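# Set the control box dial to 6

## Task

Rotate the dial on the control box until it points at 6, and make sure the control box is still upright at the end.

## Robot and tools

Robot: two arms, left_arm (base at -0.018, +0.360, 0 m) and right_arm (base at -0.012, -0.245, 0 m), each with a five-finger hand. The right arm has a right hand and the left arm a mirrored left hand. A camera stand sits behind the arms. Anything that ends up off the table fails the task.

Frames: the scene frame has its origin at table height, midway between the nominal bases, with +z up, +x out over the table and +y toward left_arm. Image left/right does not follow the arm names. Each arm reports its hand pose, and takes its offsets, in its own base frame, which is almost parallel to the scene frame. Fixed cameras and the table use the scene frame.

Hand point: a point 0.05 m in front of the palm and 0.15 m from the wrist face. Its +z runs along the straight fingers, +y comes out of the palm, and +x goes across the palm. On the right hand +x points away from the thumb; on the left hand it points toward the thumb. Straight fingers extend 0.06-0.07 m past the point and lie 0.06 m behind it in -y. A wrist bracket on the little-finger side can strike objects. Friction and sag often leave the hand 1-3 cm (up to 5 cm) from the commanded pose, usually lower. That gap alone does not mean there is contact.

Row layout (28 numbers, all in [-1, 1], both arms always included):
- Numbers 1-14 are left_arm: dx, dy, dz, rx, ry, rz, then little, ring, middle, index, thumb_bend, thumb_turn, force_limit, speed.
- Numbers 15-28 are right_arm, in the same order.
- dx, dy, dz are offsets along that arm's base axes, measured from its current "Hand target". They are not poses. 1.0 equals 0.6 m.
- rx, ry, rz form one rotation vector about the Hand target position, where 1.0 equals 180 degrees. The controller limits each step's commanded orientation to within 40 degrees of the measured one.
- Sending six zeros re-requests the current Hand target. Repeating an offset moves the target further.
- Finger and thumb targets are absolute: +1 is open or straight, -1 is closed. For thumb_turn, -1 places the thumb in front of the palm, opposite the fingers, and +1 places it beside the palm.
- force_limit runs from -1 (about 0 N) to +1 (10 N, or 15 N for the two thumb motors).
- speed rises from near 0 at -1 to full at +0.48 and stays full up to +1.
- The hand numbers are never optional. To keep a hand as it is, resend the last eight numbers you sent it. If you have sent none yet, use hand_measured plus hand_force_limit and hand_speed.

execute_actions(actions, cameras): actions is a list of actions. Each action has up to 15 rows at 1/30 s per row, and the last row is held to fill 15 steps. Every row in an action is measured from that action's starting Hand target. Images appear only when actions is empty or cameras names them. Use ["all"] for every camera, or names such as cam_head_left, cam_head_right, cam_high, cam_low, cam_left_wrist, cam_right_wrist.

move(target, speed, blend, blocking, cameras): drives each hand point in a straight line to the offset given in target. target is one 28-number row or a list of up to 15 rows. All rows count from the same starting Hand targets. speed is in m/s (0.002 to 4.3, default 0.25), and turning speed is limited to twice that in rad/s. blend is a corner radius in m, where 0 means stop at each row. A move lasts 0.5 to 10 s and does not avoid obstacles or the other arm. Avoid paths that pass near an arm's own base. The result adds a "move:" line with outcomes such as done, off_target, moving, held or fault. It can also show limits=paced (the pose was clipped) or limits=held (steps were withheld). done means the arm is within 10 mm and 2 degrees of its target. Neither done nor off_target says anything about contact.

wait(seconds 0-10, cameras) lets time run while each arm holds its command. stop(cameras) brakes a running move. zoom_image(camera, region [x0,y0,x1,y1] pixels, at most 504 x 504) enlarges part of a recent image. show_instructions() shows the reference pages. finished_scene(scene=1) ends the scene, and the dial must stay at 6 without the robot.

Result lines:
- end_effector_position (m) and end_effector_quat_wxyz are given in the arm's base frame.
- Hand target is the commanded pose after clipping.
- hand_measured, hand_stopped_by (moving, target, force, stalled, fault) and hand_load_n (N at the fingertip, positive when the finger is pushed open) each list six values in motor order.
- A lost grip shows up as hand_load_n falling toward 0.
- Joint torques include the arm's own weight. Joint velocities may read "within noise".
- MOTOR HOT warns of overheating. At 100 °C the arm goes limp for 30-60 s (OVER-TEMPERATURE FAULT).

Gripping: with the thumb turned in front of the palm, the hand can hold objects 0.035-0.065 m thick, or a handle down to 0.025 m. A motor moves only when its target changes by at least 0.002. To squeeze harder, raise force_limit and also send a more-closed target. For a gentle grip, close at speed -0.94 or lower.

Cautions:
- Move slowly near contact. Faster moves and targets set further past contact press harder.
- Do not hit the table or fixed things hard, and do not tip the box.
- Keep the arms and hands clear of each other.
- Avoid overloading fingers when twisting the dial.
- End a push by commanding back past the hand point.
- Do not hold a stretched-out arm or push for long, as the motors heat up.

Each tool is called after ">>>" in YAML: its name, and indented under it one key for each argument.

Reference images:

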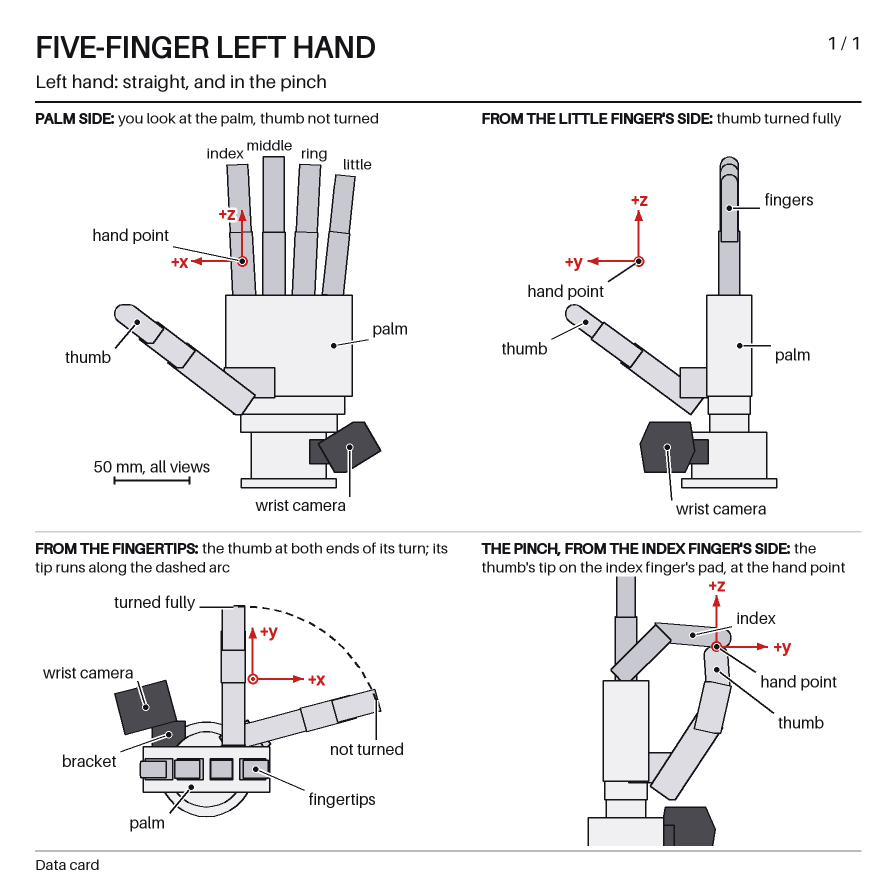

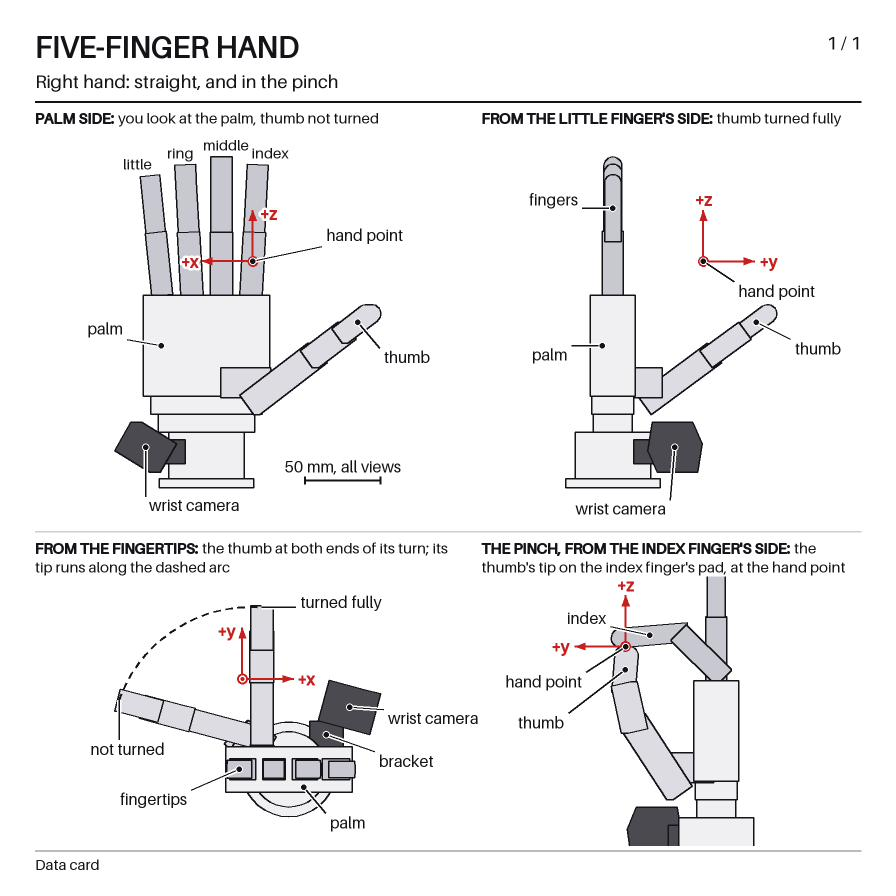

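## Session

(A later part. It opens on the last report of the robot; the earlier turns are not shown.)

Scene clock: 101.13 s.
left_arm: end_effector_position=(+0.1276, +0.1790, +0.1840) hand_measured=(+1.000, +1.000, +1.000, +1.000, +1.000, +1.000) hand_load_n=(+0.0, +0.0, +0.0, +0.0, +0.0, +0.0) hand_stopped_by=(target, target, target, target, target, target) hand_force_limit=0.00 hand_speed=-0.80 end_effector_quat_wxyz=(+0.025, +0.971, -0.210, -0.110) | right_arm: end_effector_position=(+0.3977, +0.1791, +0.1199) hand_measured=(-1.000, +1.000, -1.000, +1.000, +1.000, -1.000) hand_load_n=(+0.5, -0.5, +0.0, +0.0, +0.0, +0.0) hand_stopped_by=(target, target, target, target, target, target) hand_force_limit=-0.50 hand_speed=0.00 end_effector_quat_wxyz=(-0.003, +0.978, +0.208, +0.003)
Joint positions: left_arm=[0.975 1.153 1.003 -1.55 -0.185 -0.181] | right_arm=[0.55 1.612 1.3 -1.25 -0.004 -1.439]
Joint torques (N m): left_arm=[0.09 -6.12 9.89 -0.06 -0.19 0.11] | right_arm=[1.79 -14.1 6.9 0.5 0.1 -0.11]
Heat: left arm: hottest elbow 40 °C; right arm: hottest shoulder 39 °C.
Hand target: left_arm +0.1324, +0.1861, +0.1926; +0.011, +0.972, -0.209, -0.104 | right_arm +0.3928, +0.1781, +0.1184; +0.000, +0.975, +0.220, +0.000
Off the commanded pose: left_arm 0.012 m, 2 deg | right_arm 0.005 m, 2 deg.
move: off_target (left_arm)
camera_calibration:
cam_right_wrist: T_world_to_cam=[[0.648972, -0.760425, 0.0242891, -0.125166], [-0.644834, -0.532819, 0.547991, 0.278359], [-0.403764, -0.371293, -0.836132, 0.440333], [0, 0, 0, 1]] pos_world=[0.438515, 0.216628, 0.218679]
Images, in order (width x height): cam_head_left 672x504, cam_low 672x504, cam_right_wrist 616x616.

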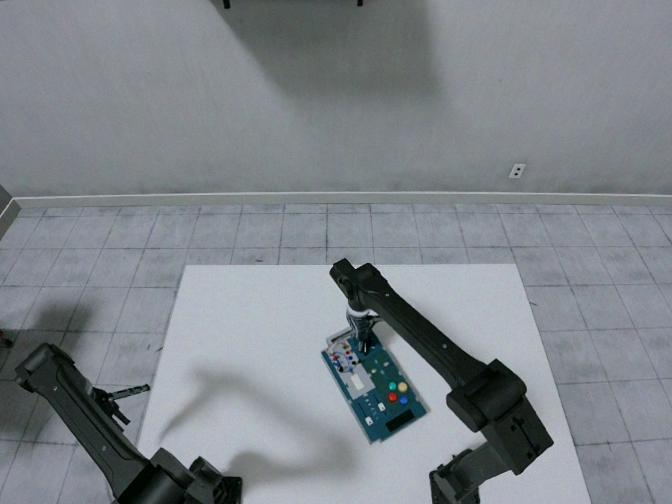

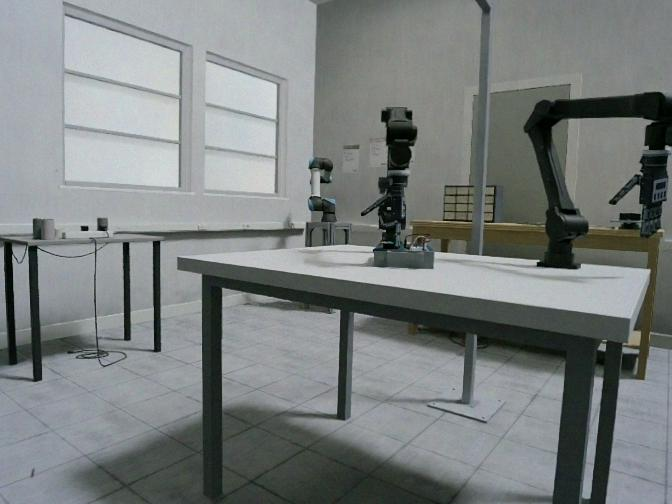

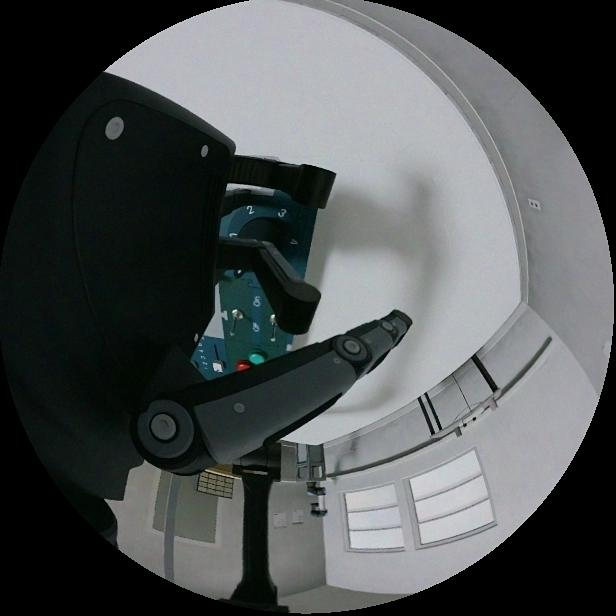

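>>> move:
  target:
    - [0,0,0,0,0,0, 1,1,1,1,1,1, 0,-0.8, 0.003,0.018,0.003,0,0,0, -1,1,-1,1,1,-1, -0.5,0.0]
    - [0,0,0,0,0,0, 1,1,1,1,1,1, 0,-0.8, 0.003,0.018,0.13,0,0,0, -1,1,-1,1,1,-1, -0.5,0.0]
  speed: 0.08
  cameras: ["cam_low","cam_right_wrist","cam_head_left","cam_high"]

>>> zoom_image:
  camera: "cam_head_left"
  region: [345, 325, 385, 365]

>>> zoom_image:
  camera: "cam_right_wrist"
  region: [205, 150, 305, 250]

>>> zoom_image:
  camera: "cam_high"
  region: [245, 235, 315, 305]

Scene clock: 103.83 s.
left_arm: end_effector_position=(+0.1276, +0.1790, +0.1840) hand_measured=(+1.000, +1.000, +1.000, +1.000, +1.000, +1.000) hand_load_n=(+0.0, +0.0, +0.0, +0.0, +0.0, +0.0) hand_stopped_by=(target, target, target, target, target, target) hand_force_limit=0.00 hand_speed=-0.80 end_effector_quat_wxyz=(+0.025, +0.971, -0.210, -0.110) | right_arm: end_effector_position=(+0.3821, +0.1768, +0.1735) hand_measured=(-1.000, +1.000, -1.000, +1.000, +1.000, -1.000) hand_load_n=(+0.0, +0.0, +0.0, +0.0, -0.5, +0.0) hand_stopped_by=(target, target, target, target, target, target) hand_force_limit=-0.50 hand_speed=0.00 end_effector_quat_wxyz=(+0.010, +0.976, +0.216, -0.026)
Joint positions: left_arm=[0.975 1.153 1.003 -1.55 -0.185 -0.181] | right_arm=[0.568 1.584 1.402 -1.444 0.001 -1.44]
Joint torques (N m): left_arm=[0.09 -6.3 9.89 -0.12 -0.2 0.07] | right_arm=[1.79 -13.98 13.09 0.01 -0.09 0.07]
Heat: left arm: hottest elbow 40 °C; right arm: hottest shoulder 39 °C.
Hand target: left_arm +0.1324, +0.1861, +0.1926; +0.011, +0.972, -0.209, -0.104 | right_arm +0.3945, +0.1890, +0.1965; +0.000, +0.975, +0.220, -0.001
Off the commanded pose: left_arm 0.012 m, 2 deg | right_arm 0.029 m, 3 deg.
move: off_target (left_arm, right_arm)
camera_calibration:
cam_right_wrist: T_world_to_cam=[[0.663394, -0.74802, 0.0193346, -0.124942], [-0.606408, -0.522306, 0.599555, 0.21222], [-0.438381, -0.409466, -0.8001, 0.491744], [0, 0, 0, 1]] pos_world=[0.427149, 0.218737, 0.268623]
Images, in order (width x height): cam_head_left 672x504, cam_high 672x504, cam_low 672x504, cam_right_wrist 616x616.

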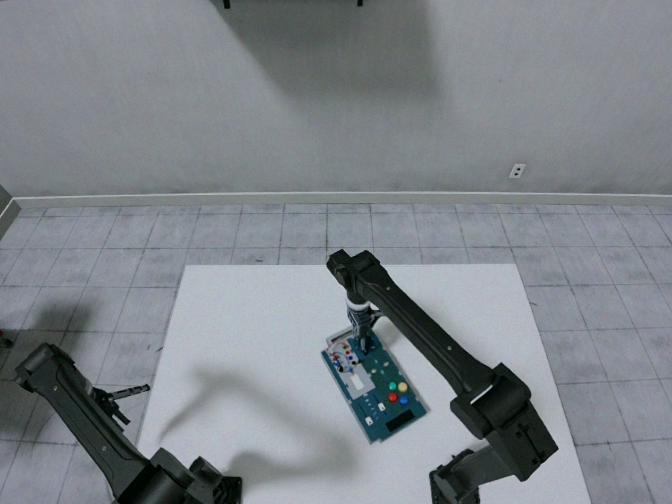

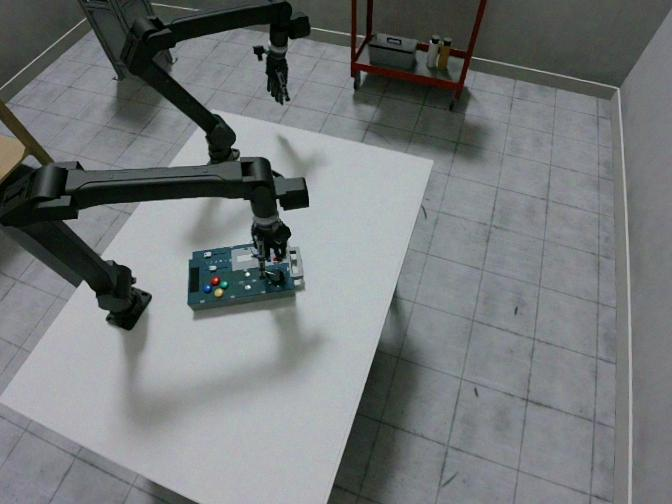

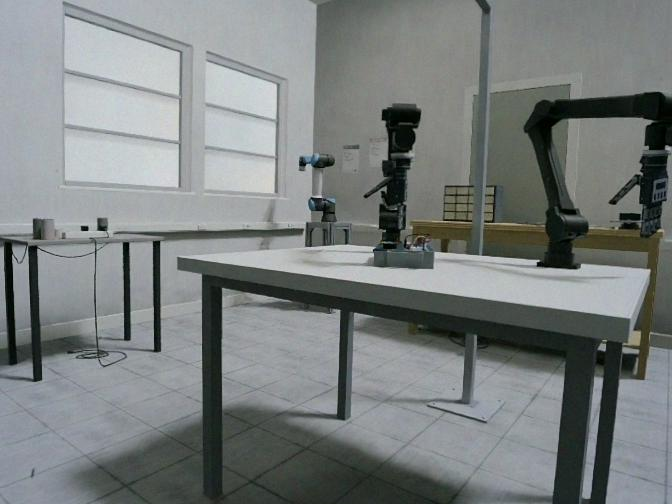

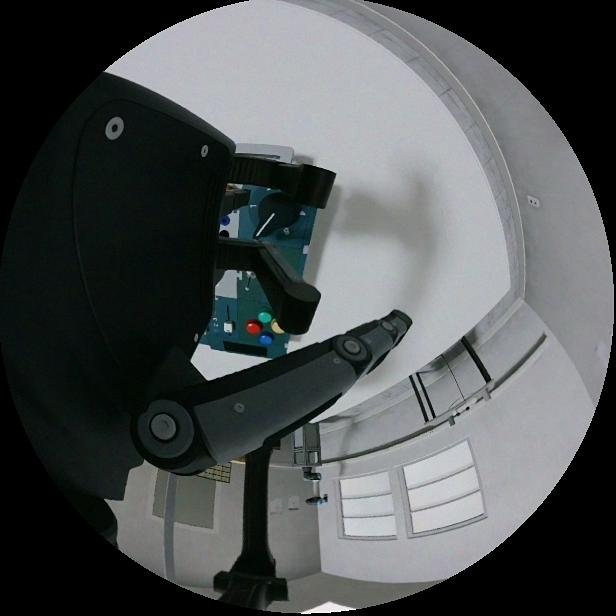

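Scaled by 12.600 from the camera's 672x504 image, which has a finer 960x720 frame.

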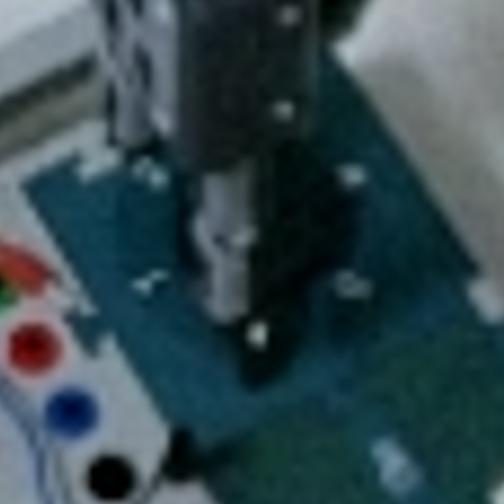

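Scaled by 5.040 from the camera's 616x616 image, which has a finer 880x880 frame.

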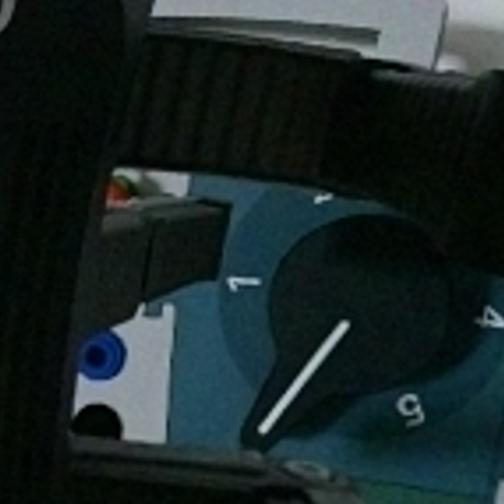

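Scaled by 7.200 from the camera's 672x504 image, which has a finer 960x720 frame.

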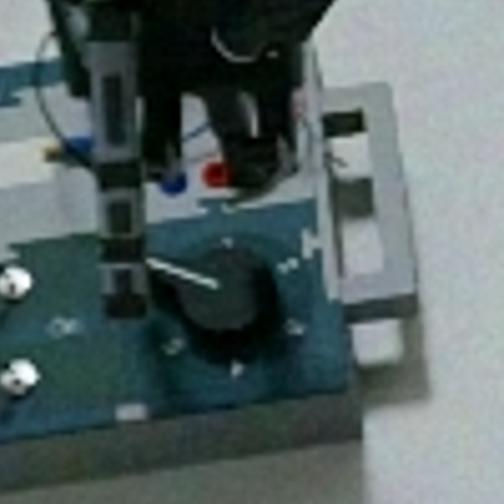

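>>> zoom_image:
  camera: "cam_right_wrist"
  region: [240, 180, 310, 250]

>>> zoom_image:
  camera: "cam_high"
  region: [255, 260, 295, 300]

Scaled by 7.200 from the camera's 616x616 image, which has a finer 880x880 frame.

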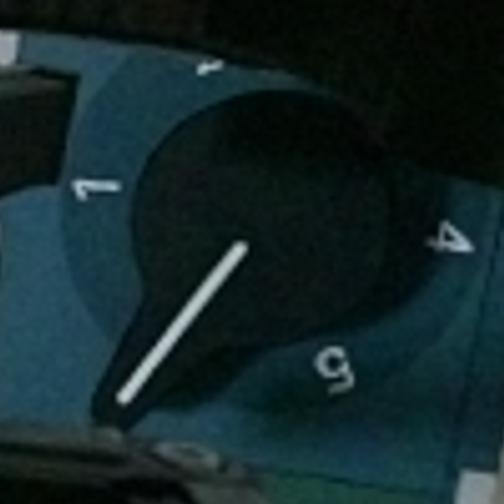

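Scaled by 12.600 from the camera's 672x504 image, which has a finer 960x720 frame.

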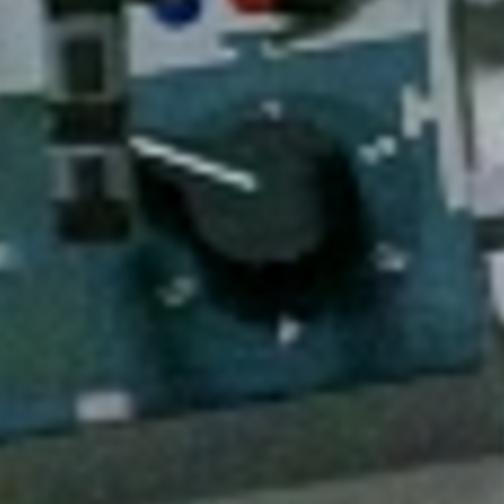

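>>> finished_scene:

The scene is finished: the task was done.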